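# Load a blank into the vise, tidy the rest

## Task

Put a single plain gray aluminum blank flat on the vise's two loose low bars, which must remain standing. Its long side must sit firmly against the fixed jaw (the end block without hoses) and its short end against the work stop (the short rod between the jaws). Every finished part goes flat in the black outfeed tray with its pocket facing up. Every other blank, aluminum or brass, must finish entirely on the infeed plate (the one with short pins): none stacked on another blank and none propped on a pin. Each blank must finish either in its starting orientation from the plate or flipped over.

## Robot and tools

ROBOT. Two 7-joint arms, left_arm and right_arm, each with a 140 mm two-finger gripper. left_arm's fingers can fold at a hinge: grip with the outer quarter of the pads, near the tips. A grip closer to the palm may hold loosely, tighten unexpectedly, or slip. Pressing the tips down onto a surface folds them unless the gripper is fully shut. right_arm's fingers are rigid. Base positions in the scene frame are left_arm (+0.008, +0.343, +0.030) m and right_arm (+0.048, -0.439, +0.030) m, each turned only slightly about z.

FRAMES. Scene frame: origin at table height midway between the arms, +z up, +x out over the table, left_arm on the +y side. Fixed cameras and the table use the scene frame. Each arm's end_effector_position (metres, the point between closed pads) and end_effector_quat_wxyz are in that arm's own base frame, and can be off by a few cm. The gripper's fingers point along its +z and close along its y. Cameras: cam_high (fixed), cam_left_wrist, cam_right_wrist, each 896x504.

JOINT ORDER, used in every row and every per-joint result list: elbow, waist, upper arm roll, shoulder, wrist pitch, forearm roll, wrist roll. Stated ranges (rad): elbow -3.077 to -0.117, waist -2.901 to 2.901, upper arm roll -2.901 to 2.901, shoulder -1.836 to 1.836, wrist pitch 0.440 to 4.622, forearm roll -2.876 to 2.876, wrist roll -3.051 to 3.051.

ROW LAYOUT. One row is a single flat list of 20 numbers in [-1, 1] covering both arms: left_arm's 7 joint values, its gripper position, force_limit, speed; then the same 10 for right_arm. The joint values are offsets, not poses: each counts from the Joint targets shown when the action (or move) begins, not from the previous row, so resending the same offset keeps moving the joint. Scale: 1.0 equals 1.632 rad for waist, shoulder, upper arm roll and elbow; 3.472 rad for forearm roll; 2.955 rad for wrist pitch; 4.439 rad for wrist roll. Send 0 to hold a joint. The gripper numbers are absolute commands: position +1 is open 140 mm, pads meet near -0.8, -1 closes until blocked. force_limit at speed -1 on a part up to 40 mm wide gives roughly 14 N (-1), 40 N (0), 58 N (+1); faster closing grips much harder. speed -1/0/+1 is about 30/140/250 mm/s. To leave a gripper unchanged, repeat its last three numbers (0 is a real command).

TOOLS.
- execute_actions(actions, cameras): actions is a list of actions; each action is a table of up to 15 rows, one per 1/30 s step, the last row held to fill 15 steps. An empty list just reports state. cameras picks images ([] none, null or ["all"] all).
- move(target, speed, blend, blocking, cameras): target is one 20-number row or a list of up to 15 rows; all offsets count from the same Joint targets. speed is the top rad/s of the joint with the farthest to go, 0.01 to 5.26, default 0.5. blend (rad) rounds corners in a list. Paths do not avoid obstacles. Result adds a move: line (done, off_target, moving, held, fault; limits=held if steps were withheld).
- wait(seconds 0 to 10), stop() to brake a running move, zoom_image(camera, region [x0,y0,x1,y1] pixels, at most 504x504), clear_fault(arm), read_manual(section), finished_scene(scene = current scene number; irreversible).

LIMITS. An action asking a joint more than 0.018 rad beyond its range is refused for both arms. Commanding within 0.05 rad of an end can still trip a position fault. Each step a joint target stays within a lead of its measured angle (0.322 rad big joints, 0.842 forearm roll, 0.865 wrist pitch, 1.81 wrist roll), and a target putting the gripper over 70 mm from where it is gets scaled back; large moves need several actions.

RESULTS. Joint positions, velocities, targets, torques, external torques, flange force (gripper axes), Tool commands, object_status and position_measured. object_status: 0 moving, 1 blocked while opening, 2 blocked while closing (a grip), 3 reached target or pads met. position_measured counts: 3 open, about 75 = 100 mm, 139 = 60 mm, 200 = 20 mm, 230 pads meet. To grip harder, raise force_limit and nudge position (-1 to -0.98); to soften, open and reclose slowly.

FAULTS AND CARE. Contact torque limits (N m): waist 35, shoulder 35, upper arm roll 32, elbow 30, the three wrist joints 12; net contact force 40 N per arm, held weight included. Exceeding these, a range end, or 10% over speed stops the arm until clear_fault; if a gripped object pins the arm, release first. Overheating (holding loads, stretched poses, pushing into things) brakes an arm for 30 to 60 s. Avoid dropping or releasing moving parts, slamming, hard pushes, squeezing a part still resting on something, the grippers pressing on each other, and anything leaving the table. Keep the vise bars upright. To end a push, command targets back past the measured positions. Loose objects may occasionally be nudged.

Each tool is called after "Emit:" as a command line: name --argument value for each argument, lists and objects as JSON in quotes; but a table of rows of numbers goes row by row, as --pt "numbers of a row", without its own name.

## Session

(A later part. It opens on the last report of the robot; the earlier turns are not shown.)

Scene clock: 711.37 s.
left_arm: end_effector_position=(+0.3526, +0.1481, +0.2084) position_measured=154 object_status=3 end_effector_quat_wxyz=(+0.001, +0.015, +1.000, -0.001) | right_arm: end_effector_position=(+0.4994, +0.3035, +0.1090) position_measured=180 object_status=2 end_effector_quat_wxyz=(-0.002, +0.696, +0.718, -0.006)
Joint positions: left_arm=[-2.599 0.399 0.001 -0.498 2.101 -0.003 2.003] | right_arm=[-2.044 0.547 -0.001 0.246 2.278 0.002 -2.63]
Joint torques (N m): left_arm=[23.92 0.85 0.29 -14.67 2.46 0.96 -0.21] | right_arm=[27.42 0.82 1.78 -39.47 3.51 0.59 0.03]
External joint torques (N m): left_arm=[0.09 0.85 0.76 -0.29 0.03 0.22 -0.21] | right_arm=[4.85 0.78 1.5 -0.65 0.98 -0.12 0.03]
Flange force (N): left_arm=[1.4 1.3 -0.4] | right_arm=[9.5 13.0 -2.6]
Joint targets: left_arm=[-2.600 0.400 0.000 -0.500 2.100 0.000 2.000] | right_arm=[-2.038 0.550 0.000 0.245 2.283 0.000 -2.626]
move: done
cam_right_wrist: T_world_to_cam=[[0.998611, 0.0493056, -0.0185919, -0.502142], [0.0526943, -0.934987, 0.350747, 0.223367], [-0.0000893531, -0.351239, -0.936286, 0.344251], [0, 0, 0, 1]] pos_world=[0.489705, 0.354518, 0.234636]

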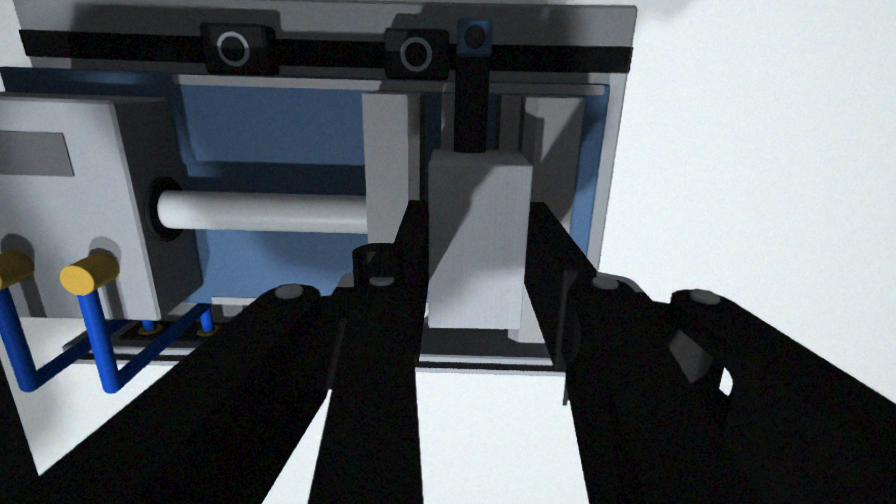

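Emit:
move --target '[0,0,0,0,0,0,0,-0.2,-1,-1, 0.00143,0.00207,0,0.00099,-0.00024,0,0.00076,-1,-1,-1]' --speed 0.02 --cameras '["cam_right_wrist"]'

Emit:
zoom_image --camera "cam_right_wrist" --region '[420, 60, 564, 204]'

Scene clock: 720.53 s.
left_arm: end_effector_position=(+0.3526, +0.1481, +0.2084) position_measured=154 object_status=3 end_effector_quat_wxyz=(+0.001, +0.015, +1.000, -0.001) | right_arm: end_effector_position=(+0.4994, +0.3037, +0.1091) position_measured=180 object_status=2 end_effector_quat_wxyz=(-0.002, +0.696, +0.718, -0.006)
Joint positions: left_arm=[-2.599 0.399 0.001 -0.498 2.101 -0.003 2.003] | right_arm=[-2.042 0.548 -0.002 0.247 2.275 0.001 -2.627]
Joint torques (N m): left_arm=[23.95 0.84 0.2 -14.64 2.46 0.95 -0.19] | right_arm=[27.15 2.18 2.6 -39.23 3.71 0.98 0.15]
External joint torques (N m): left_arm=[0.16 0.85 0.68 -0.32 0.04 0.22 -0.19] | right_arm=[4.62 2.22 2.4 -0.43 1.19 0.26 0.15]
Flange force (N): left_arm=[1.3 1.3 -0.5] | right_arm=[11.2 11.3 -1.6]
Joint targets: left_arm=[-2.600 0.400 0.000 -0.500 2.100 0.000 2.000] | right_arm=[-2.036 0.553 0.000 0.246 2.282 0.000 -2.623]
move: done
cam_right_wrist: T_world_to_cam=[[0.998637, 0.0485538, -0.0191734, -0.501965], [0.0521963, -0.934311, 0.352617, 0.223281], [-0.000793007, -0.353137, -0.935571, 0.345242], [0, 0, 0, 1]] pos_world=[0.4899, 0.354904, 0.234641]

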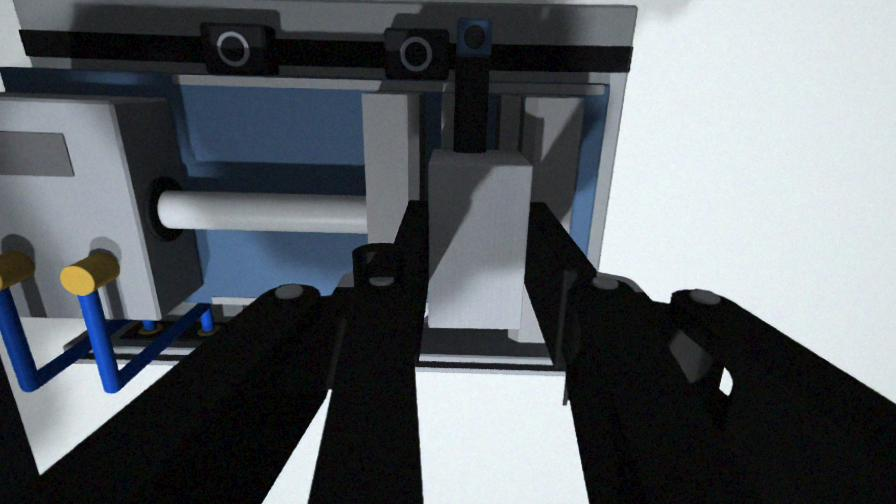

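Scaled by 3.500 (camera's finer frame: 1280x720).

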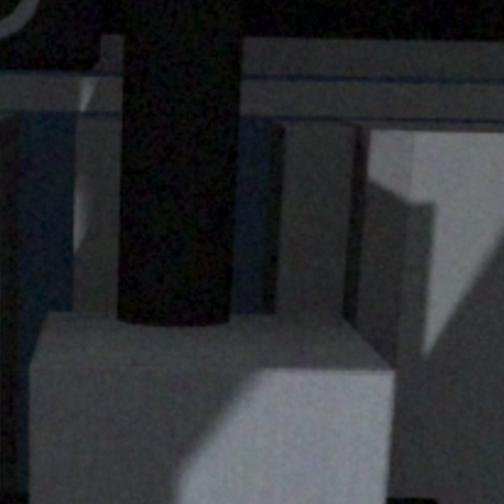

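Emit:
move --target '[0,0,0,0,0,0,0,-0.2,-1,-1, -0.00139,0,0,0.00276,0.00229,0,0,-1,-1,-1]' --speed 0.02 --cameras '[]'

Scene clock: 724.23 s.
left_arm: end_effector_position=(+0.3526, +0.1481, +0.2084) position_measured=154 object_status=3 end_effector_quat_wxyz=(+0.001, +0.015, +1.000, -0.001) | right_arm: end_effector_position=(+0.4995, +0.3037, +0.1074) position_measured=180 object_status=2 end_effector_quat_wxyz=(-0.002, +0.696, +0.718, -0.007)
Joint positions: left_arm=[-2.599 0.399 0.001 -0.498 2.101 -0.003 2.003] | right_arm=[-2.041 0.549 -0.002 0.251 2.277 0 -2.626]
Joint torques (N m): left_arm=[23.92 0.86 0.22 -14.64 2.47 0.96 -0.18] | right_arm=[25.68 1.94 2.75 -38.73 3.75 1.08 0.03]
External joint torques (N m): left_arm=[0.08 0.86 0.71 -0.29 0.04 0.22 -0.18] | right_arm=[3.14 2.09 2.64 0.19 1.23 0.37 0.04]
Flange force (N): left_arm=[1.4 1.3 -0.4] | right_arm=[9.0 7.9 0.6]
Joint targets: left_arm=[-2.600 0.400 0.000 -0.500 2.100 0.000 2.000] | right_arm=[-2.038 0.553 0.000 0.251 2.289 0.000 -2.623]
move: off_target (right_arm); right_arm: the wrist pitch is farthest, 0.012 rad from its target

Emit:
move --target '[0,0,0,0,0,0,0,-0.2,-1,-1, -0.00352,0,0,0.00066,0.00231,0,0,-1,-1,-1]' --speed 0.02 --cameras '["cam_right_wrist"]'

Emit:
zoom_image --camera "cam_right_wrist" --region '[420, 60, 564, 204]'

Scene clock: 732.73 s.
left_arm: end_effector_position=(+0.3526, +0.1481, +0.2084) position_measured=154 object_status=3 end_effector_quat_wxyz=(+0.001, +0.015, +1.000, -0.001) | right_arm: end_effector_position=(+0.4994, +0.3036, +0.1057) position_measured=180 object_status=2 end_effector_quat_wxyz=(-0.001, +0.696, +0.718, -0.006)
Joint positions: left_arm=[-2.6 0.399 0.001 -0.498 2.101 -0.003 2.003] | right_arm=[-2.045 0.549 -0.002 0.252 2.283 0 -2.625]
Joint torques (N m): left_arm=[23.9 0.84 0.26 -14.65 2.47 0.95 -0.17] | right_arm=[24.81 1.91 2.76 -38.62 3.78 1.08 0.04]
External joint torques (N m): left_arm=[0.15 0.84 0.73 -0.44 0.05 0.22 -0.17] | right_arm=[2.24 1.77 2.37 0.37 1.24 0.37 0.04]
Flange force (N): left_arm=[1.7 1.2 -0.6] | right_arm=[7.0 5.4 1.6]
Joint targets: left_arm=[-2.600 0.400 0.000 -0.500 2.100 0.000 2.000] | right_arm=[-2.044 0.553 0.000 0.252 2.296 0.000 -2.623]
move: off_target (right_arm); right_arm: the wrist pitch is farthest, 0.012 rad from its target
cam_right_wrist: T_world_to_cam=[[0.998709, 0.0472415, -0.0186894, -0.501712], [0.0507977, -0.934376, 0.352649, 0.225181], [-0.00080322, -0.353143, -0.935569, 0.342068], [0, 0, 0, 1]] pos_world=[0.4899, 0.354904, 0.231241]

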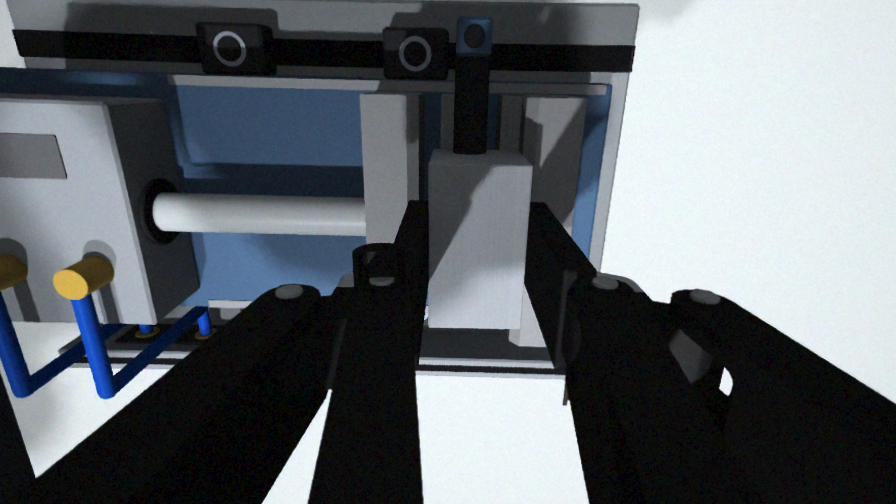

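Scaled by 3.500 (camera's finer frame: 1280x720).

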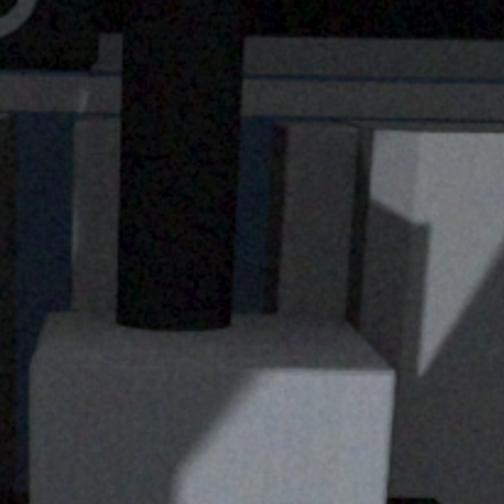

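Emit:
move --target '[0,0,0,0,0,0,0,-0.2,-1,-1, -0.00116,0,0,0.0023,0.00191,0,0,-1,-1,-1]' --speed 0.02 --cameras '[]'

Scene clock: 735.30 s.
left_arm: end_effector_position=(+0.3526, +0.1481, +0.2084) position_measured=154 object_status=3 end_effector_quat_wxyz=(+0.001, +0.015, +1.000, -0.001) | right_arm: end_effector_position=(+0.4994, +0.3036, +0.1041) position_measured=180 object_status=2 end_effector_quat_wxyz=(-0.001, +0.696, +0.718, -0.006)
Joint positions: left_arm=[-2.6 0.399 0.001 -0.498 2.101 -0.003 2.003] | right_arm=[-2.046 0.549 -0.002 0.254 2.287 0 -2.625]
Joint torques (N m): left_arm=[23.94 0.85 0.24 -14.62 2.47 0.95 -0.21] | right_arm=[24.6 1.96 2.81 -37.29 4.08 1.07 0.07]
External joint torques (N m): left_arm=[0.17 0.82 0.7 -0.3 0.06 0.21 -0.21] | right_arm=[2.08 2 2.6 1.81 1.55 0.37 0.07]
Flange force (N): left_arm=[1.2 1.3 -0.5] | right_arm=[8.8 7.7 4.6]
Joint targets: left_arm=[-2.600 0.400 0.000 -0.500 2.100 0.000 2.000] | right_arm=[-2.046 0.553 0.000 0.256 2.301 0.000 -2.623]
move: off_target (right_arm); right_arm: the wrist pitch is farthest, 0.015 rad from its target

Emit:
move --target '[0,0,0,0,0,0,0,-0.2,-1,-1, -0.0007,0,0,0.00138,0.00115,0,0,-1,-1,-1]' --speed 0.02 --cameras '[]'

Scene clock: 740.87 s.
left_arm: end_effector_position=(+0.3526, +0.1481, +0.2084) position_measured=154 object_status=3 end_effector_quat_wxyz=(+0.001, +0.015, +1.000, -0.001) | right_arm: end_effector_position=(+0.4994, +0.3036, +0.1041) position_measured=180 object_status=2 end_effector_quat_wxyz=(-0.001, +0.696, +0.718, -0.006)
Joint positions: left_arm=[-2.6 0.399 0.001 -0.498 2.101 -0.003 2.003] | right_arm=[-2.046 0.549 -0.002 0.254 2.287 0 -2.625]
Joint torques (N m): left_arm=[23.95 0.89 0.24 -14.64 2.46 0.96 -0.22] | right_arm=[24.12 1.93 2.8 -35.99 4.5 1.09 0.08]
External joint torques (N m): left_arm=[0.14 0.85 0.69 -0.31 0.04 0.22 -0.22] | right_arm=[1.62 1.95 2.57 3.05 1.96 0.38 0.08]
Flange force (N): left_arm=[1.3 1.2 -0.5] | right_arm=[9.3 8.6 7.7]
Joint targets: left_arm=[-2.600 0.400 0.000 -0.500 2.100 0.000 2.000] | right_arm=[-2.047 0.553 0.000 0.258 2.305 0.000 -2.623]
move: off_target (right_arm); right_arm: the wrist pitch is farthest, 0.017 rad from its target

Emit:
move --target '[0,0,0,0,0,0,0,-0.2,-1,-1, 0.00017,-0.0009,0,-0.0036,-0.00209,0,-0.00033,-1,-1,-1]' --speed 0.02 --cameras '["cam_right_wrist"]'

Emit:
zoom_image --camera "cam_right_wrist" --region '[420, 60, 564, 204]'

Scene clock: 750.83 s.
left_arm: end_effector_position=(+0.3526, +0.1481, +0.2084) position_measured=154 object_status=3 end_effector_quat_wxyz=(+0.001, +0.015, +1.000, -0.001) | right_arm: end_effector_position=(+0.4994, +0.3036, +0.1041) position_measured=180 object_status=2 end_effector_quat_wxyz=(-0.001, +0.696, +0.718, -0.006)
Joint positions: left_arm=[-2.6 0.399 0.001 -0.498 2.101 -0.003 2.003] | right_arm=[-2.047 0.549 -0.002 0.254 2.288 0 -2.625]
Joint torques (N m): left_arm=[23.92 0.87 0.27 -14.66 2.47 0.94 -0.2] | right_arm=[24.66 1.4 2.73 -39.1 3.55 1.09 -0.02]
External joint torques (N m): left_arm=[0.13 0.96 0.85 -0.33 0.05 0.21 -0.2] | right_arm=[2.25 1.48 2.55 -0.22 1.04 0.38 -0.02]
Flange force (N): left_arm=[1.5 1.6 -0.5] | right_arm=[6.1 4.5 0.3]
Joint targets: left_arm=[-2.600 0.400 0.000 -0.500 2.100 0.000 2.000] | right_arm=[-2.047 0.551 0.000 0.252 2.298 0.000 -2.624]
move: off_target (right_arm); right_arm: the wrist pitch is farthest, 0.011 rad from its target
cam_right_wrist: T_world_to_cam=[[0.998729, 0.0469739, -0.0182592, -0.501653], [0.0503954, -0.934467, 0.352465, 0.22593], [-0.000506026, -0.352937, -0.935647, 0.340335], [0, 0, 0, 1]] pos_world=[0.489802, 0.354806, 0.229641]

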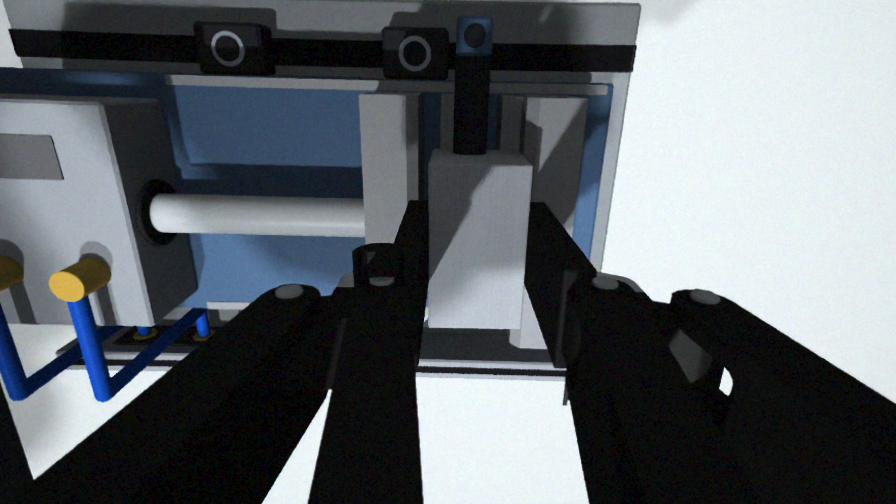

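Scaled by 3.500 (camera's finer frame: 1280x720).

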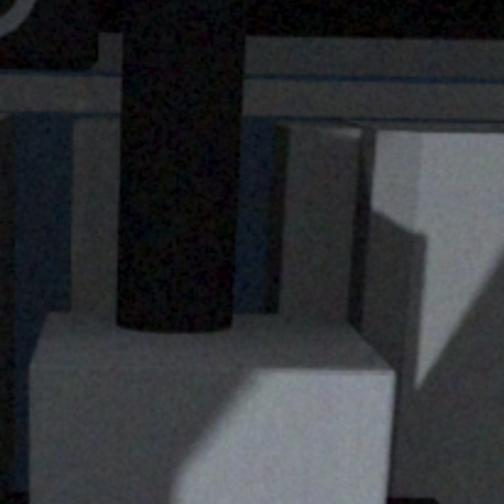

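Emit:
execute_actions --actions '[[[0,0,0,0,0,0,0,-0.2,-1,-1, 0,0,0,0,0,0,0,-0.2,-1,-1]],[[0,0,0,0,0,0,0,-0.2,-1,-1, 0,0,0,0,0,0,0,-0.2,-1,-1]]]' --cameras '["cam_right_wrist"]'

Emit:
zoom_image --camera "cam_right_wrist" --region '[400, 60, 564, 224]'

Scene clock: 754.57 s.
left_arm: end_effector_position=(+0.3526, +0.1481, +0.2084) position_measured=154 object_status=3 end_effector_quat_wxyz=(+0.001, +0.015, +1.000, -0.001) | right_arm: end_effector_position=(+0.5005, +0.3053, +0.1047) position_measured=154 object_status=3 end_effector_quat_wxyz=(-0.001, +0.696, +0.718, -0.003)
Joint positions: left_arm=[-2.6 0.399 0.001 -0.498 2.101 -0.003 2.003] | right_arm=[-2.047 0.55 -0.002 0.253 2.294 0 -2.625]
Joint torques (N m): left_arm=[23.94 0.83 0.21 -14.64 2.47 0.93 -0.19] | right_arm=[23.88 0.14 1.31 -38.93 2.77 0.74 0]
External joint torques (N m): left_arm=[0.15 0.85 0.71 -0.3 0.06 0.2 -0.19] | right_arm=[1.42 0.32 1.23 -0.02 0.23 0.04 0]
External joint torques at the end of the 1st action: left_arm=[0.15 0.93 0.74 -0.31 0.06 0.21 -0.17] | right_arm=[1.39 0.27 1.37 0.21 0.28 0.02 -0.01]
Flange force (N): left_arm=[1.3 1.3 -0.5] | right_arm=[3.5 4.0 -0.5]
Flange force at the end of the 1st action (N): left_arm=[1.4 1.5 -0.4] | right_arm=[3.7 4.3 -0.1]
Joint targets: left_arm=[-2.600 0.400 0.000 -0.500 2.100 0.000 2.000] | right_arm=[-2.047 0.551 0.000 0.252 2.298 0.000 -2.624]
Step readings (joint positions of left_arm | right_arm; steps 1 to 15: 1st action; 16 to 30: 2nd action):
0: [-2.600 0.399 0.001 -0.498 2.101 -0.003 2.003] | [-2.047 0.549 -0.002 0.254 2.288 0.000 -2.625]
1: [-2.600 0.399 0.001 -0.498 2.101 -0.003 2.003] | [-2.047 0.549 -0.002 0.254 2.288 0.000 -2.625]
2: [-2.600 0.399 0.001 -0.498 2.101 -0.003 2.003] | [-2.047 0.549 -0.002 0.254 2.288 0.000 -2.625]
4: [-2.600 0.399 0.001 -0.498 2.101 -0.003 2.003] | [-2.047 0.549 -0.002 0.254 2.290 0.000 -2.625]
8: [-2.600 0.399 0.001 -0.498 2.101 -0.003 2.003] | [-2.047 0.550 -0.002 0.253 2.292 0.000 -2.625]
15: [-2.600 0.399 0.001 -0.498 2.101 -0.003 2.003] | [-2.047 0.550 -0.002 0.253 2.294 0.000 -2.625]
16: [-2.600 0.399 0.001 -0.498 2.101 -0.003 2.003] | [-2.047 0.550 -0.002 0.253 2.294 0.000 -2.625]
17: [-2.600 0.399 0.001 -0.498 2.101 -0.003 2.003] | [-2.047 0.550 -0.002 0.253 2.294 0.000 -2.625]
19: [-2.600 0.399 0.001 -0.498 2.101 -0.003 2.003] | [-2.047 0.550 -0.002 0.253 2.294 0.000 -2.625]
23: [-2.600 0.399 0.001 -0.498 2.101 -0.003 2.003] | [-2.047 0.550 -0.002 0.253 2.294 0.000 -2.625]
30: [-2.600 0.399 0.001 -0.498 2.101 -0.003 2.003] | [-2.047 0.550 -0.002 0.253 2.294 0.000 -2.625]
cam_right_wrist: T_world_to_cam=[[0.998734, 0.048669, -0.0127477, -0.504018], [0.0500525, -0.935539, 0.349659, 0.228096], [0.00509156, -0.349854, -0.93679, 0.33787], [0, 0, 0, 1]] pos_world=[0.490242, 0.356128, 0.230332]

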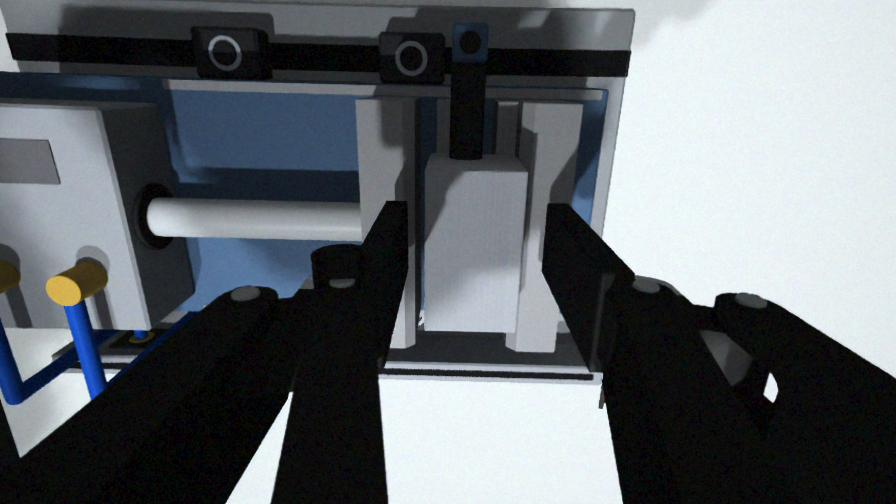

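Scaled by 3.073 (camera's finer frame: 1280x720).

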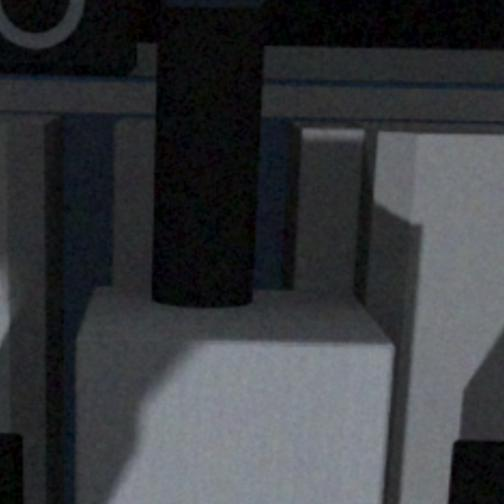

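Emit:
move --target '[0,0,0,0,0,0,0,-0.2,-1,-1, 0.01213,-0.00328,0,0.00841,-0.00206,0,-0.0012,-0.2,-1,-1]' --speed 0.03 --cameras '["cam_right_wrist"]'

Emit:
zoom_image --camera "cam_right_wrist" --region '[400, 80, 564, 244]'

Scene clock: 769.50 s.
left_arm: end_effector_position=(+0.3526, +0.1481, +0.2084) position_measured=154 object_status=3 end_effector_quat_wxyz=(+0.001, +0.015, +1.000, -0.001) | right_arm: end_effector_position=(+0.5070, +0.3081, +0.1062) position_measured=154 object_status=3 end_effector_quat_wxyz=(+0.000, +0.696, +0.718, +0.001)
Joint positions: left_arm=[-2.6 0.399 0.001 -0.498 2.101 -0.003 2.003] | right_arm=[-2.029 0.548 -0.002 0.264 2.295 0 -2.626]
Joint torques (N m): left_arm=[23.94 0.89 0.23 -14.62 2.48 0.94 -0.17] | right_arm=[24.48 -0.81 1.22 -38.15 2.54 0.69 -0.26]
External joint torques (N m): left_arm=[0.17 0.93 0.75 -0.34 0.07 0.21 -0.17] | right_arm=[1.85 -0.88 0.9 1.31 -0.04 -0.03 -0.26]
Flange force (N): left_arm=[1.4 1.5 -0.5] | right_arm=[4.5 9.9 0.6]
Joint targets: left_arm=[-2.600 0.400 0.000 -0.500 2.100 0.000 2.000] | right_arm=[-2.027 0.546 0.000 0.266 2.292 0.000 -2.630]
move: done
cam_right_wrist: T_world_to_cam=[[0.998848, 0.0476185, -0.00588352, -0.511013], [0.0467103, -0.937037, 0.346092, 0.232329], [0.0109673, -0.345968, -0.938182, 0.33622], [0, 0, 0, 1]] pos_world=[0.495885, 0.358356, 0.232022]

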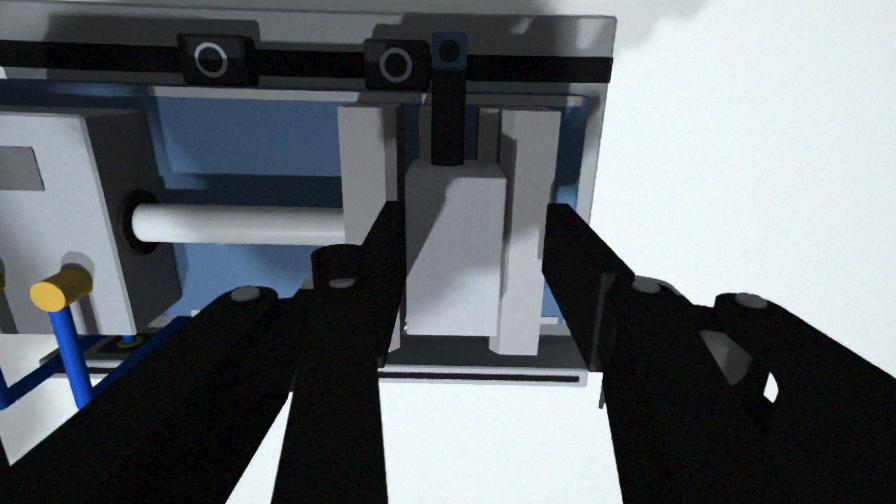

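Scaled by 3.073 (camera's finer frame: 1280x720).

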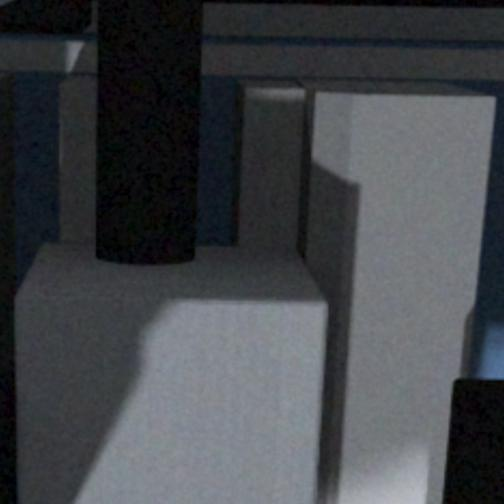

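Emit:
move --target '[0,0,0,0,0,0,0,-0.2,-1,-1, 0.00506,-0.00137,0,0.0035,-0.00086,0,-0.0005,-0.2,-1,-1]' --speed 0.015 --cameras '["cam_right_wrist"]'

Emit:
zoom_image --camera "cam_right_wrist" --region '[390, 80, 554, 244]'

Scene clock: 774.70 s.
left_arm: end_effector_position=(+0.3526, +0.1481, +0.2084) position_measured=154 object_status=3 end_effector_quat_wxyz=(+0.001, +0.015, +1.000, -0.001) | right_arm: end_effector_position=(+0.5072, +0.3083, +0.1057) position_measured=154 object_status=3 end_effector_quat_wxyz=(+0.000, +0.696, +0.718, -0.002)
Joint positions: left_arm=[-2.6 0.399 0.001 -0.498 2.101 -0.003 2.003] | right_arm=[-2.022 0.547 -0.001 0.269 2.287 0 -2.628]
Joint velocities: left_arm=[within noise] | right_arm=[0.002 -0.001 0.001 0 -0.003 0 -0.001]
Joint torques (N m): left_arm=[23.93 0.86 0.21 -14.62 2.47 0.94 -0.18] | right_arm=[24.89 -1.6 0.46 -38 3.16 0.49 -0.23]
External joint torques (N m): left_arm=[0.14 0.83 0.66 -0.32 0.05 0.21 -0.18] | right_arm=[2.32 -1.76 0.04 1.52 0.62 -0.22 -0.22]
Flange force (N): left_arm=[1.3 1.2 -0.5] | right_arm=[4.1 12.0 1.9]
Joint targets: left_arm=[-2.600 0.400 0.000 -0.500 2.100 0.000 2.000] | right_arm=[-2.019 0.544 0.000 0.271 2.290 0.000 -2.632]
move: done
cam_right_wrist: T_world_to_cam=[[0.998724, 0.049416, -0.0103711, -0.511259], [0.0499338, -0.936144, 0.348054, 0.230582], [0.00749057, -0.348128, -0.937417, 0.338147], [0, 0, 0, 1]] pos_world=[0.49656, 0.35884, 0.231428]

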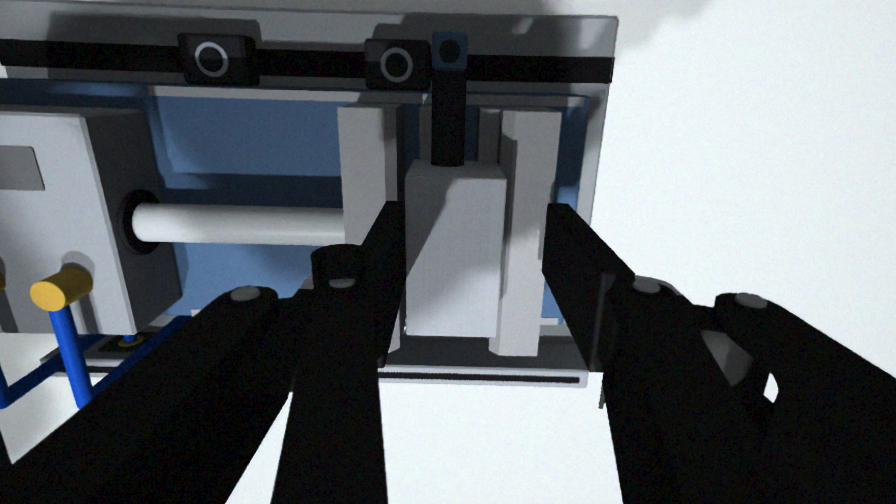

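Scaled by 3.073 (camera's finer frame: 1280x720).

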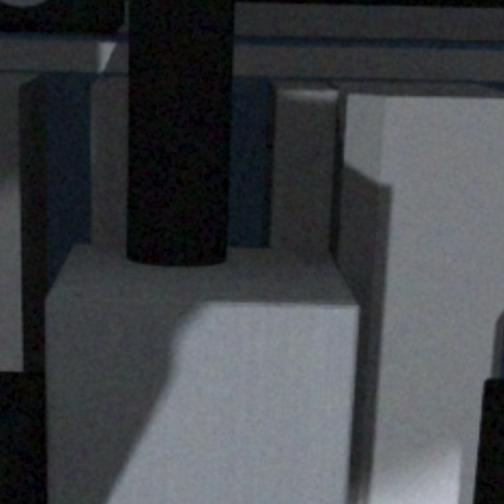

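Emit:
move --target '[0,0,0,0,0,0,0,-0.2,-1,-1,-0.01415,0.00382,0,-0.00982,0.00239,0,0.0014,-0.2,-1,-1]' --speed 0.02 --cameras '["cam_right_wrist"]'

Scene clock: 801.50 s.
left_arm: end_effector_position=(+0.3526, +0.1481, +0.2084) position_measured=154 object_status=3 end_effector_quat_wxyz=(+0.001, +0.015, +1.000, -0.001) | right_arm: end_effector_position=(+0.5024, +0.3067, +0.1055) position_measured=154 object_status=3 end_effector_quat_wxyz=(-0.001, +0.695, +0.719, -0.002)
Joint positions: left_arm=[-2.6 0.399 0.001 -0.498 2.101 -0.003 2.003] | right_arm=[-2.04 0.548 0 0.257 2.292 0 -2.628]
Joint torques (N m): left_arm=[23.94 0.88 0.27 -14.63 2.47 0.94 -0.15] | right_arm=[23.65 0.14 0.98 -38.89 2.86 0.72 0.12]
External joint torques (N m): left_arm=[0.15 0.87 0.75 -0.29 0.05 0.21 -0.15] | right_arm=[1.05 0.15 0.72 0.29 0.29 0.01 0.12]
Flange force (N): left_arm=[1.3 1.5 -0.5] | right_arm=[2.9 3.5 0.3]
Joint targets: left_arm=[-2.600 0.400 0.000 -0.500 2.100 0.000 2.000] | right_arm=[-2.042 0.550 0.000 0.255 2.297 0.000 -2.626]
move: done
cam_right_wrist: T_world_to_cam=[[0.998592, 0.0518185, -0.0113801, -0.506946], [0.0525334, -0.93583, 0.348514, 0.227892], [0.00740961, -0.348621, -0.937234, 0.337612], [0, 0, 0, 1]] pos_world=[0.491759, 0.357237, 0.231229]

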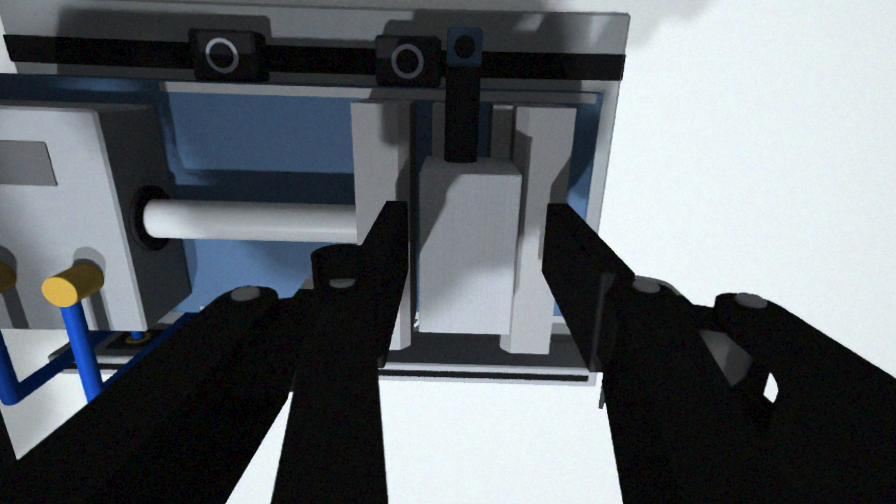

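Emit:
move --pt "0 0 0 0 0 0 0 -0.2 -1 -1 0.02177 0 0 -0.03835 -0.0332 0 0 -0.2 -1 -1" --pt "0 0 0 0 0 0 0 -0.2 -1 -1 0.07088 -0.01958 0 -0.01542 -0.04766 0 -0.0072 -0.2 -1 -1" --speed '[0.08,0.15]' --cameras '["cam_right_wrist","cam_high"]'

Scene clock: 817.10 s.
left_arm: end_effector_position=(+0.3526, +0.1480, +0.2084) position_measured=154 object_status=3 end_effector_quat_wxyz=(+0.001, +0.015, +1.000, -0.001) | right_arm: end_effector_position=(+0.5270, +0.3012, +0.1605) position_measured=154 object_status=3 end_effector_quat_wxyz=(+0.001, +0.696, +0.718, +0.002)
Joint positions: left_arm=[-2.6 0.399 0.001 -0.498 2.101 -0.003 2.003] | right_arm=[-1.928 0.52 0 0.229 2.161 0 -2.653]
Joint velocities: left_arm=[within noise] | right_arm=[0 0 0.001 0.002 -0.003 0 -0.005]
Joint torques (N m): left_arm=[23.94 0.82 0.27 -14.64 2.48 0.94 -0.18] | right_arm=[25.69 -0.68 1 -38.29 2.28 0.81 -0.26]
External joint torques (N m): left_arm=[0.05 0.81 0.73 -0.21 0.05 0.21 -0.18] | right_arm=[1.88 -0.68 0.77 1.26 -0.3 0.02 -0.26]
Flange force (N): left_arm=[1.2 1.4 -0.2] | right_arm=[4.8 10.5 -1.4]
Joint targets: left_arm=[-2.600 0.400 0.000 -0.500 2.100 0.000 2.000] | right_arm=[-1.926 0.518 0.000 0.230 2.156 0.000 -2.658]
move: done
cam_right_wrist: T_world_to_cam=[[0.998871, 0.0473618, -0.00358415, -0.530628], [0.0456951, -0.937642, 0.344586, 0.207142], [0.0129596, -0.344361, -0.938748, 0.383061], [0, 0, 0, 1]] pos_world=[0.515599, 0.351268, 0.286318]
Images, in order (width x height): cam_high 896x504, cam_right_wrist 896x504.

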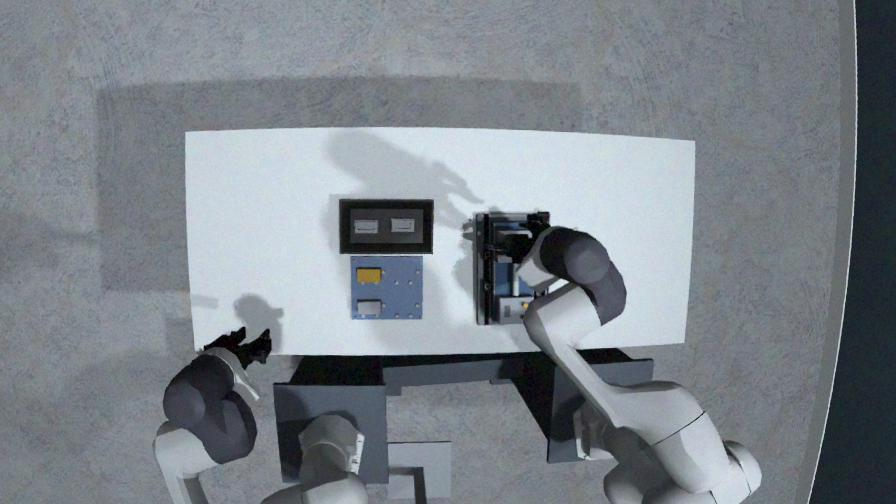

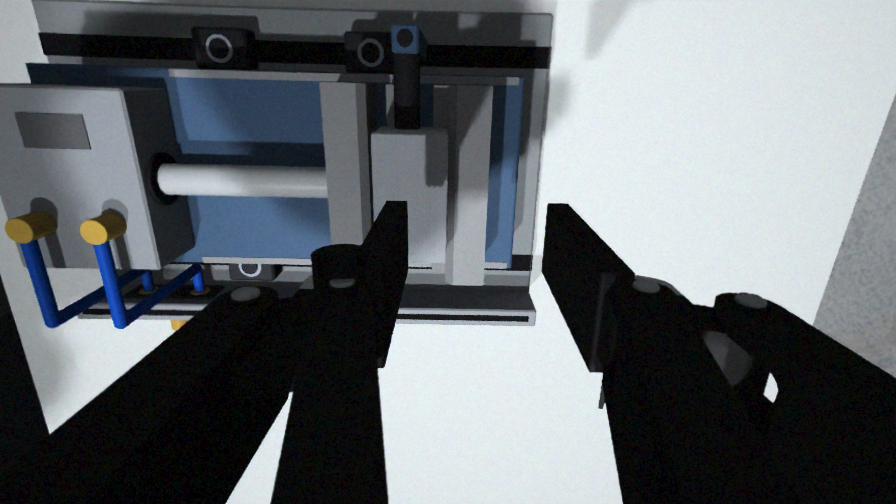

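Emit:
zoom_image --camera "cam_right_wrist" --region '[340, 90, 520, 300]'

Emit:
zoom_image --camera "cam_high" --region '[330, 190, 440, 325]'

Scaled by 2.400 (camera's finer frame: 1280x720).

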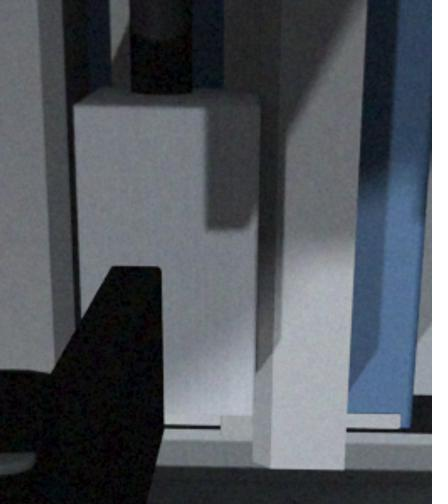

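Scaled by 3.733 (camera's finer frame: 1280x720).

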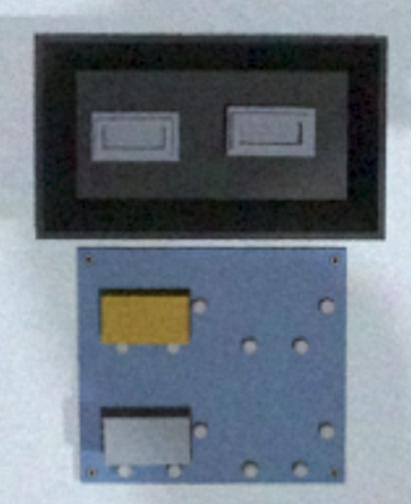

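Emit:
zoom_image --camera "cam_right_wrist" --region '[370, 100, 470, 156]'

Emit:
zoom_image --camera "cam_right_wrist" --region '[400, 220, 500, 276]'

Scaled by 5.040 (camera's finer frame: 1280x720).

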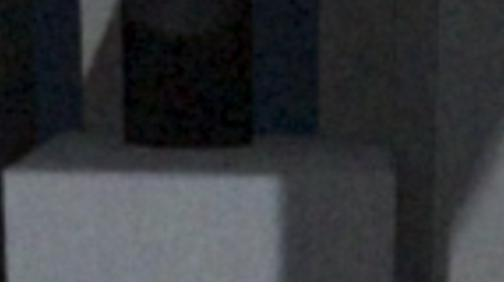

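Scaled by 5.040 (camera's finer frame: 1280x720).

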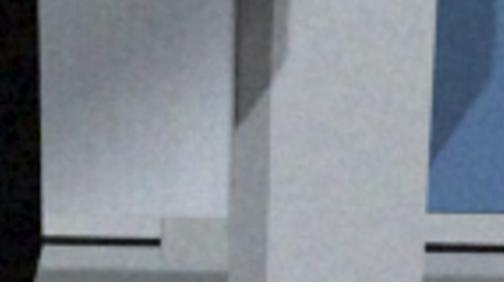

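Emit:
move --pt "0 0 0 0 0 0 0 -0.2 -1 -1 -0.12006 -0.03975 0 -0.08813 0.01764 0 -0.01461 -1 -1 -1" --pt "0 0 0 0 0 0 0 -0.2 -1 -1 -0.15126 -0.03975 0 -0.03917 0.0619 0 -0.01461 -1 -1 -1" --speed '[0.2,0.1]' --cameras '["cam_right_wrist"]'

Scene clock: 857.07 s.
left_arm: end_effector_position=(+0.3526, +0.1480, +0.2084) position_measured=154 object_status=3 end_effector_quat_wxyz=(+0.001, +0.015, +1.000, -0.001) | right_arm: end_effector_position=(+0.4981, +0.2434, +0.1055) position_measured=230 object_status=3 end_effector_quat_wxyz=(-0.001, +0.696, +0.718, -0.001)
Joint positions: left_arm=[-2.6 0.399 0.001 -0.498 2.101 -0.003 2.003] | right_arm=[-2.171 0.455 0 0.165 2.334 0 -2.719]
Joint velocities: left_arm=[within noise] | right_arm=[-0.001 0 0.001 0 0.004 0.001 0]
Joint torques (N m): left_arm=[23.95 0.81 0.25 -14.62 2.48 0.94 -0.13] | right_arm=[23.25 -0.74 0.89 -35 2.83 0.7 -0.29]
External joint torques (N m): left_arm=[0.12 0.9 0.82 -0.22 0.06 0.21 -0.13] | right_arm=[1.07 -0.73 0.72 0.86 0.28 0.02 -0.29]
Flange force (N): left_arm=[1.2 1.7 -0.3] | right_arm=[1.7 5.7 1.3]
Joint targets: left_arm=[-2.600 0.400 0.000 -0.500 2.100 0.000 2.000] | right_arm=[-2.173 0.453 0.000 0.166 2.339 0.000 -2.723]
move: done
cam_right_wrist: T_world_to_cam=[[0.998734, 0.0492669, -0.0101838, -0.498964], [0.0497326, -0.936327, 0.34759, 0.170484], [0.00758931, -0.347656, -0.937591, 0.315347], [0, 0, 0, 1]] pos_world=[0.48746, 0.293844, 0.231326]

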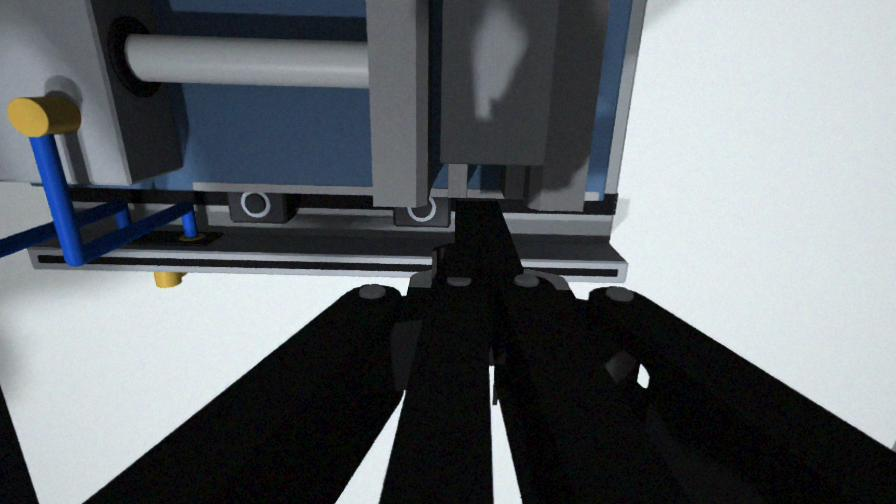

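Emit:
move --target '[0,0,0,0,0,0,0,-0.2,-1,-1,0.01471,0.01419,0,0.01047,-0.00234,0,0.00522,-1,-1,-1]' --speed 0.03 --cameras '["cam_right_wrist"]'

Scene clock: 867.53 s.
left_arm: end_effector_position=(+0.3526, +0.1480, +0.2084) position_measured=154 object_status=3 end_effector_quat_wxyz=(+0.001, +0.015, +1.000, -0.001) | right_arm: end_effector_position=(+0.5000, +0.2567, +0.1054) position_measured=230 object_status=3 end_effector_quat_wxyz=(+0.000, +0.694, +0.720, +0.001)
Joint positions: left_arm=[-2.6 0.399 0.001 -0.498 2.101 -0.003 2.003] | right_arm=[-2.15 0.475 0 0.182 2.335 0 -2.704]
Joint velocities: left_arm=[within noise] | right_arm=[0.001 0.001 0 0.001 -0.001 0 0.006]
Joint torques (N m): left_arm=[23.97 0.84 0.25 -14.59 2.48 0.94 -0.15] | right_arm=[23.95 0.09 0.98 -35.28 2.44 0.72 0.17]
External joint torques (N m): left_arm=[0.16 0.77 0.65 -0.23 0.06 0.2 -0.15] | right_arm=[1.8 0.05 0.75 1.06 -0.11 0.04 0.18]
Flange force (N): left_arm=[1.0 1.4 -0.4] | right_arm=[4.9 8.3 0.2]
Joint targets: left_arm=[-2.600 0.400 0.000 -0.500 2.100 0.000 2.000] | right_arm=[-2.149 0.476 0.000 0.183 2.332 0.000 -2.699]
move: done
cam_right_wrist: T_world_to_cam=[[0.998523, 0.054092, -0.00499268, -0.50313], [0.0524845, -0.936963, 0.345464, 0.182005], [0.0140089, -0.345216, -0.938419, 0.316072], [0, 0, 0, 1]] pos_world=[0.488407, 0.306861, 0.23122]

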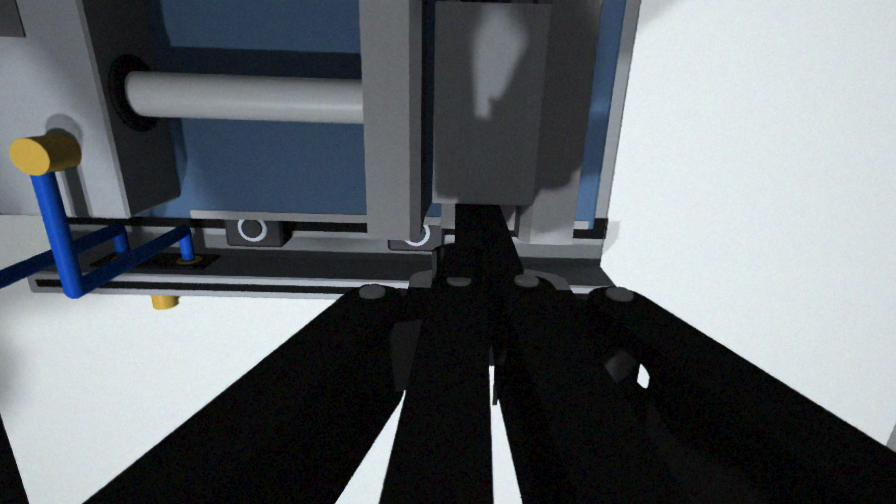

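Emit:
move --target '[0,0,0,0,0,0,0,-0.2,-1,-1,0.00104,0.00097,0,0.00074,-0.00016,0,0.00036,-1,-1,-1]' --speed 0.03 --cameras '[]'

Emit:
move --target '[0,0,0,0,0,0,0,-0.2,-1,-1,0.00104,0.00097,0,0.00074,-0.00016,0,0.00036,-1,-1,-1]' --speed 0.03 --cameras '[]'

Emit:
move --target '[0,0,0,0,0,0,0,-0.2,-1,-1,0.00104,0.00097,0,0.00074,-0.00016,0,0.00036,-1,-1,-1]' --speed 0.03 --cameras '["cam_right_wrist"]'

Scene clock: 873.13 s.
left_arm: end_effector_position=(+0.3526, +0.1480, +0.2084) position_measured=154 object_status=3 end_effector_quat_wxyz=(+0.001, +0.015, +1.000, -0.001) | right_arm: end_effector_position=(+0.5001, +0.2578, +0.1054) position_measured=230 object_status=3 end_effector_quat_wxyz=(+0.000, +0.694, +0.720, +0.002)
Joint positions: left_arm=[-2.6 0.399 0.001 -0.498 2.101 -0.003 2.003] | right_arm=[-2.149 0.476 0 0.183 2.335 0 -2.701]
Joint torques (N m): left_arm=[23.95 0.85 0.27 -14.58 2.48 0.94 -0.18] | right_arm=[24.02 0.05 0.98 -35.28 2.35 0.69 0.08]
External joint torques (N m): left_arm=[0.16 0.88 0.77 -0.21 0.07 0.2 -0.18] | right_arm=[1.85 -0.09 0.65 1.13 -0.21 0 0.08]
Flange force (N): left_arm=[1.0 1.6 -0.3] | right_arm=[4.8 8.9 0.0]
Joint targets: left_arm=[-2.600 0.400 0.000 -0.500 2.100 0.000 2.000] | right_arm=[-2.147 0.478 0.000 0.185 2.332 0.000 -2.698]
move: done

Scene clock: 873.83 s.
left_arm: end_effector_position=(+0.3526, +0.1480, +0.2084) position_measured=154 object_status=3 end_effector_quat_wxyz=(+0.001, +0.015, +1.000, -0.001) | right_arm: end_effector_position=(+0.5002, +0.2583, +0.1054) position_measured=230 object_status=3 end_effector_quat_wxyz=(+0.000, +0.695, +0.719, +0.001)
Joint positions: left_arm=[-2.6 0.399 0.001 -0.498 2.101 -0.003 2.003] | right_arm=[-2.147 0.477 0 0.184 2.334 0 -2.7]
Joint torques (N m): left_arm=[23.93 0.83 0.27 -14.59 2.47 0.94 -0.2] | right_arm=[24.16 0.61 1.48 -35.2 2.42 0.87 0.15]
External joint torques (N m): left_arm=[0.08 0.86 0.78 -0.21 0.05 0.21 -0.2] | right_arm=[1.96 0.61 1.29 1.25 -0.15 0.18 0.15]
Flange force (N): left_arm=[1.2 1.5 -0.3] | right_arm=[6.2 8.9 0.3]
Joint targets: left_arm=[-2.600 0.400 0.000 -0.500 2.100 0.000 2.000] | right_arm=[-2.145 0.480 0.000 0.186 2.331 0.000 -2.696]
move: done

Scene clock: 874.53 s.
left_arm: end_effector_position=(+0.3526, +0.1480, +0.2084) position_measured=154 object_status=3 end_effector_quat_wxyz=(+0.001, +0.015, +1.000, -0.001) | right_arm: end_effector_position=(+0.5002, +0.2584, +0.1054) position_measured=230 object_status=3 end_effector_quat_wxyz=(+0.000, +0.695, +0.719, +0.001)
Joint positions: left_arm=[-2.6 0.399 0.001 -0.498 2.101 -0.003 2.003] | right_arm=[-2.146 0.478 -0.001 0.185 2.332 0 -2.698]
Joint torques (N m): left_arm=[23.93 0.83 0.29 -14.61 2.48 0.92 -0.17] | right_arm=[24.01 1.29 1.79 -34.89 2.6 1.06 0.13]
External joint torques (N m): left_arm=[0.08 0.87 0.81 -0.25 0.05 0.18 -0.17] | right_arm=[1.79 1.55 1.83 1.57 0.03 0.37 0.13]
Flange force (N): left_arm=[1.4 1.5 -0.3] | right_arm=[7.5 8.3 1.3]
Joint targets: left_arm=[-2.600 0.400 0.000 -0.500 2.100 0.000 2.000] | right_arm=[-2.144 0.481 0.000 0.187 2.331 0.000 -2.695]
move: done
cam_right_wrist: T_world_to_cam=[[0.998717, 0.05031, -0.00577631, -0.502453], [0.0492018, -0.937012, 0.345816, 0.185108], [0.0119855, -0.345656, -0.938285, 0.317747], [0, 0, 0, 1]] pos_world=[0.488892, 0.308558, 0.231221]

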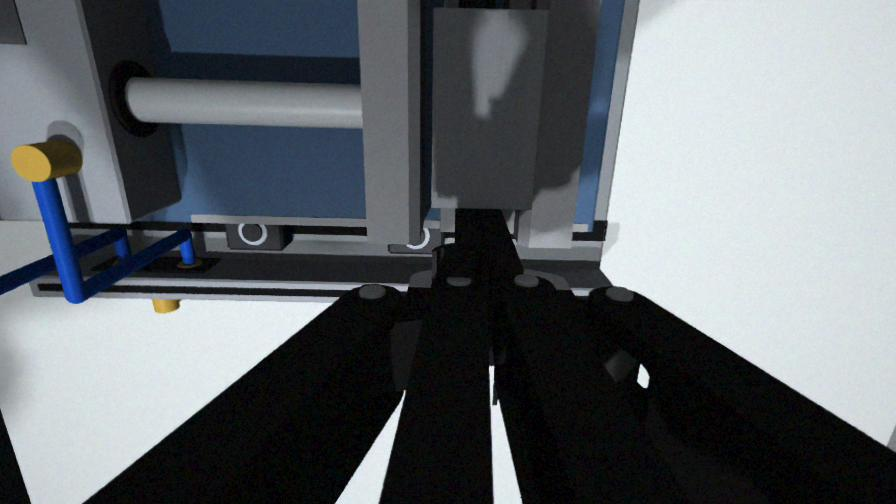

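Emit:
move --pt "0 0 0 0 0 0 0 -0.2 -1 -1 -0.00727 -0.00679 0 -0.00521 0.00114 0 -0.0025 -1 -1 -1" --pt "0 0 0 0 0 0 0 -0.2 -1 -1 0.03402 -0.00679 0 -0.05885 -0.05131 0 -0.0025 -1 -1 -1" --speed '[0.02,0.12]' --cameras '["cam_right_wrist","cam_high"]'

Scene clock: 884.80 s.
left_arm: end_effector_position=(+0.3526, +0.1480, +0.2084) position_measured=154 object_status=3 end_effector_quat_wxyz=(+0.001, +0.015, +1.000, -0.001) | right_arm: end_effector_position=(+0.5008, +0.2549, +0.1695) position_measured=230 object_status=3 end_effector_quat_wxyz=(+0.000, +0.696, +0.718, +0.001)
Joint positions: left_arm=[-2.6 0.399 0.001 -0.498 2.101 -0.003 2.003] | right_arm=[-2.089 0.472 -0.001 0.092 2.184 0 -2.703]
Joint velocities: left_arm=[within noise] | right_arm=[-0.001 0 0 0 -0.005 0 0]
Joint torques (N m): left_arm=[23.96 0.83 0.26 -14.58 2.48 0.94 -0.14] | right_arm=[25.17 -0.79 0.83 -34.2 2.29 0.79 -0.23]
External joint torques (N m): left_arm=[0.16 0.83 0.75 -0.33 0.06 0.2 -0.14] | right_arm=[1.64 -0.74 0.78 0.52 -0.27 0.01 -0.23]
Flange force (N): left_arm=[1.4 1.4 -0.5] | right_arm=[2.8 7.2 -2.0]
Joint targets: left_arm=[-2.600 0.400 0.000 -0.500 2.100 0.000 2.000] | right_arm=[-2.088 0.470 0.000 0.091 2.179 0.000 -2.706]
move: done
cam_right_wrist: T_world_to_cam=[[0.998795, 0.0488472, -0.00479719, -0.50239], [0.0474971, -0.937273, 0.345346, 0.160689], [0.0123729, -0.345157, -0.938463, 0.376384], [0, 0, 0, 1]] pos_world=[0.489495, 0.305062, 0.29532]
Images, in order (width x height): cam_high 896x504, cam_right_wrist 896x504.

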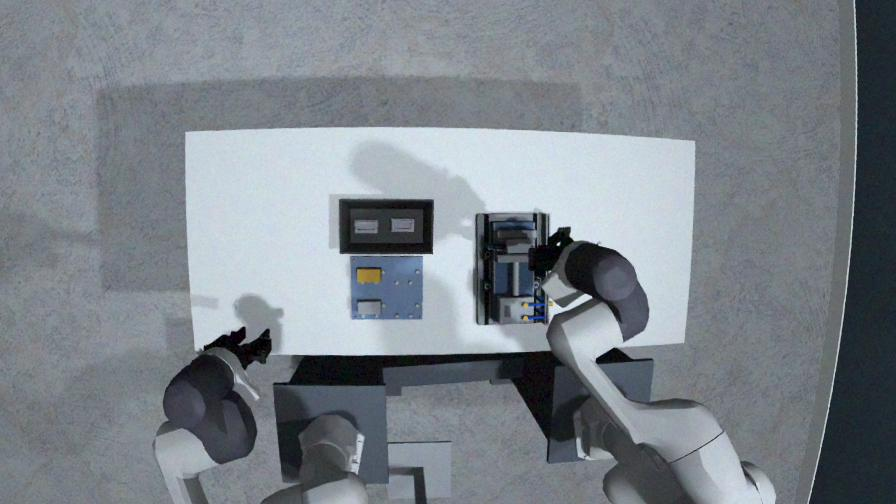

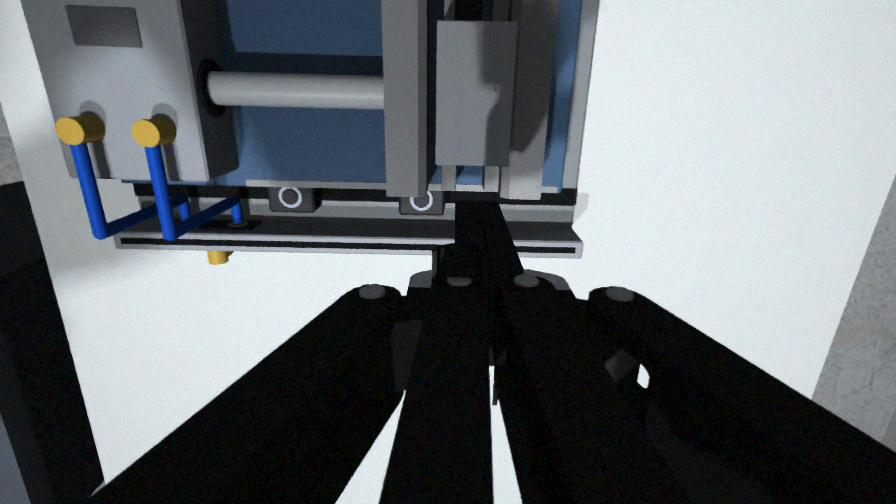

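Emit:
zoom_image --camera "cam_right_wrist" --region '[380, 0, 580, 210]'

Scaled by 2.400 (camera's finer frame: 1280x720).

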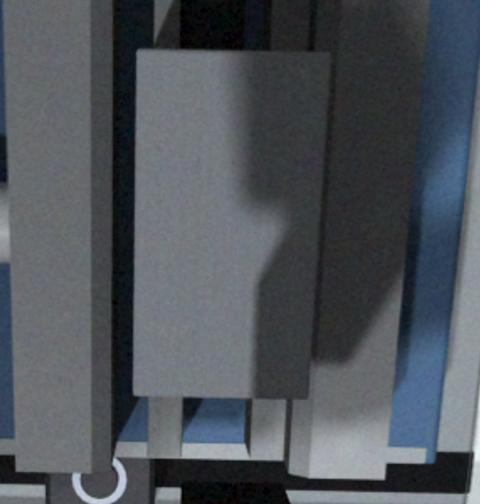

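Emit:
finished_scene --scene 1

The scene is finished: the task was done.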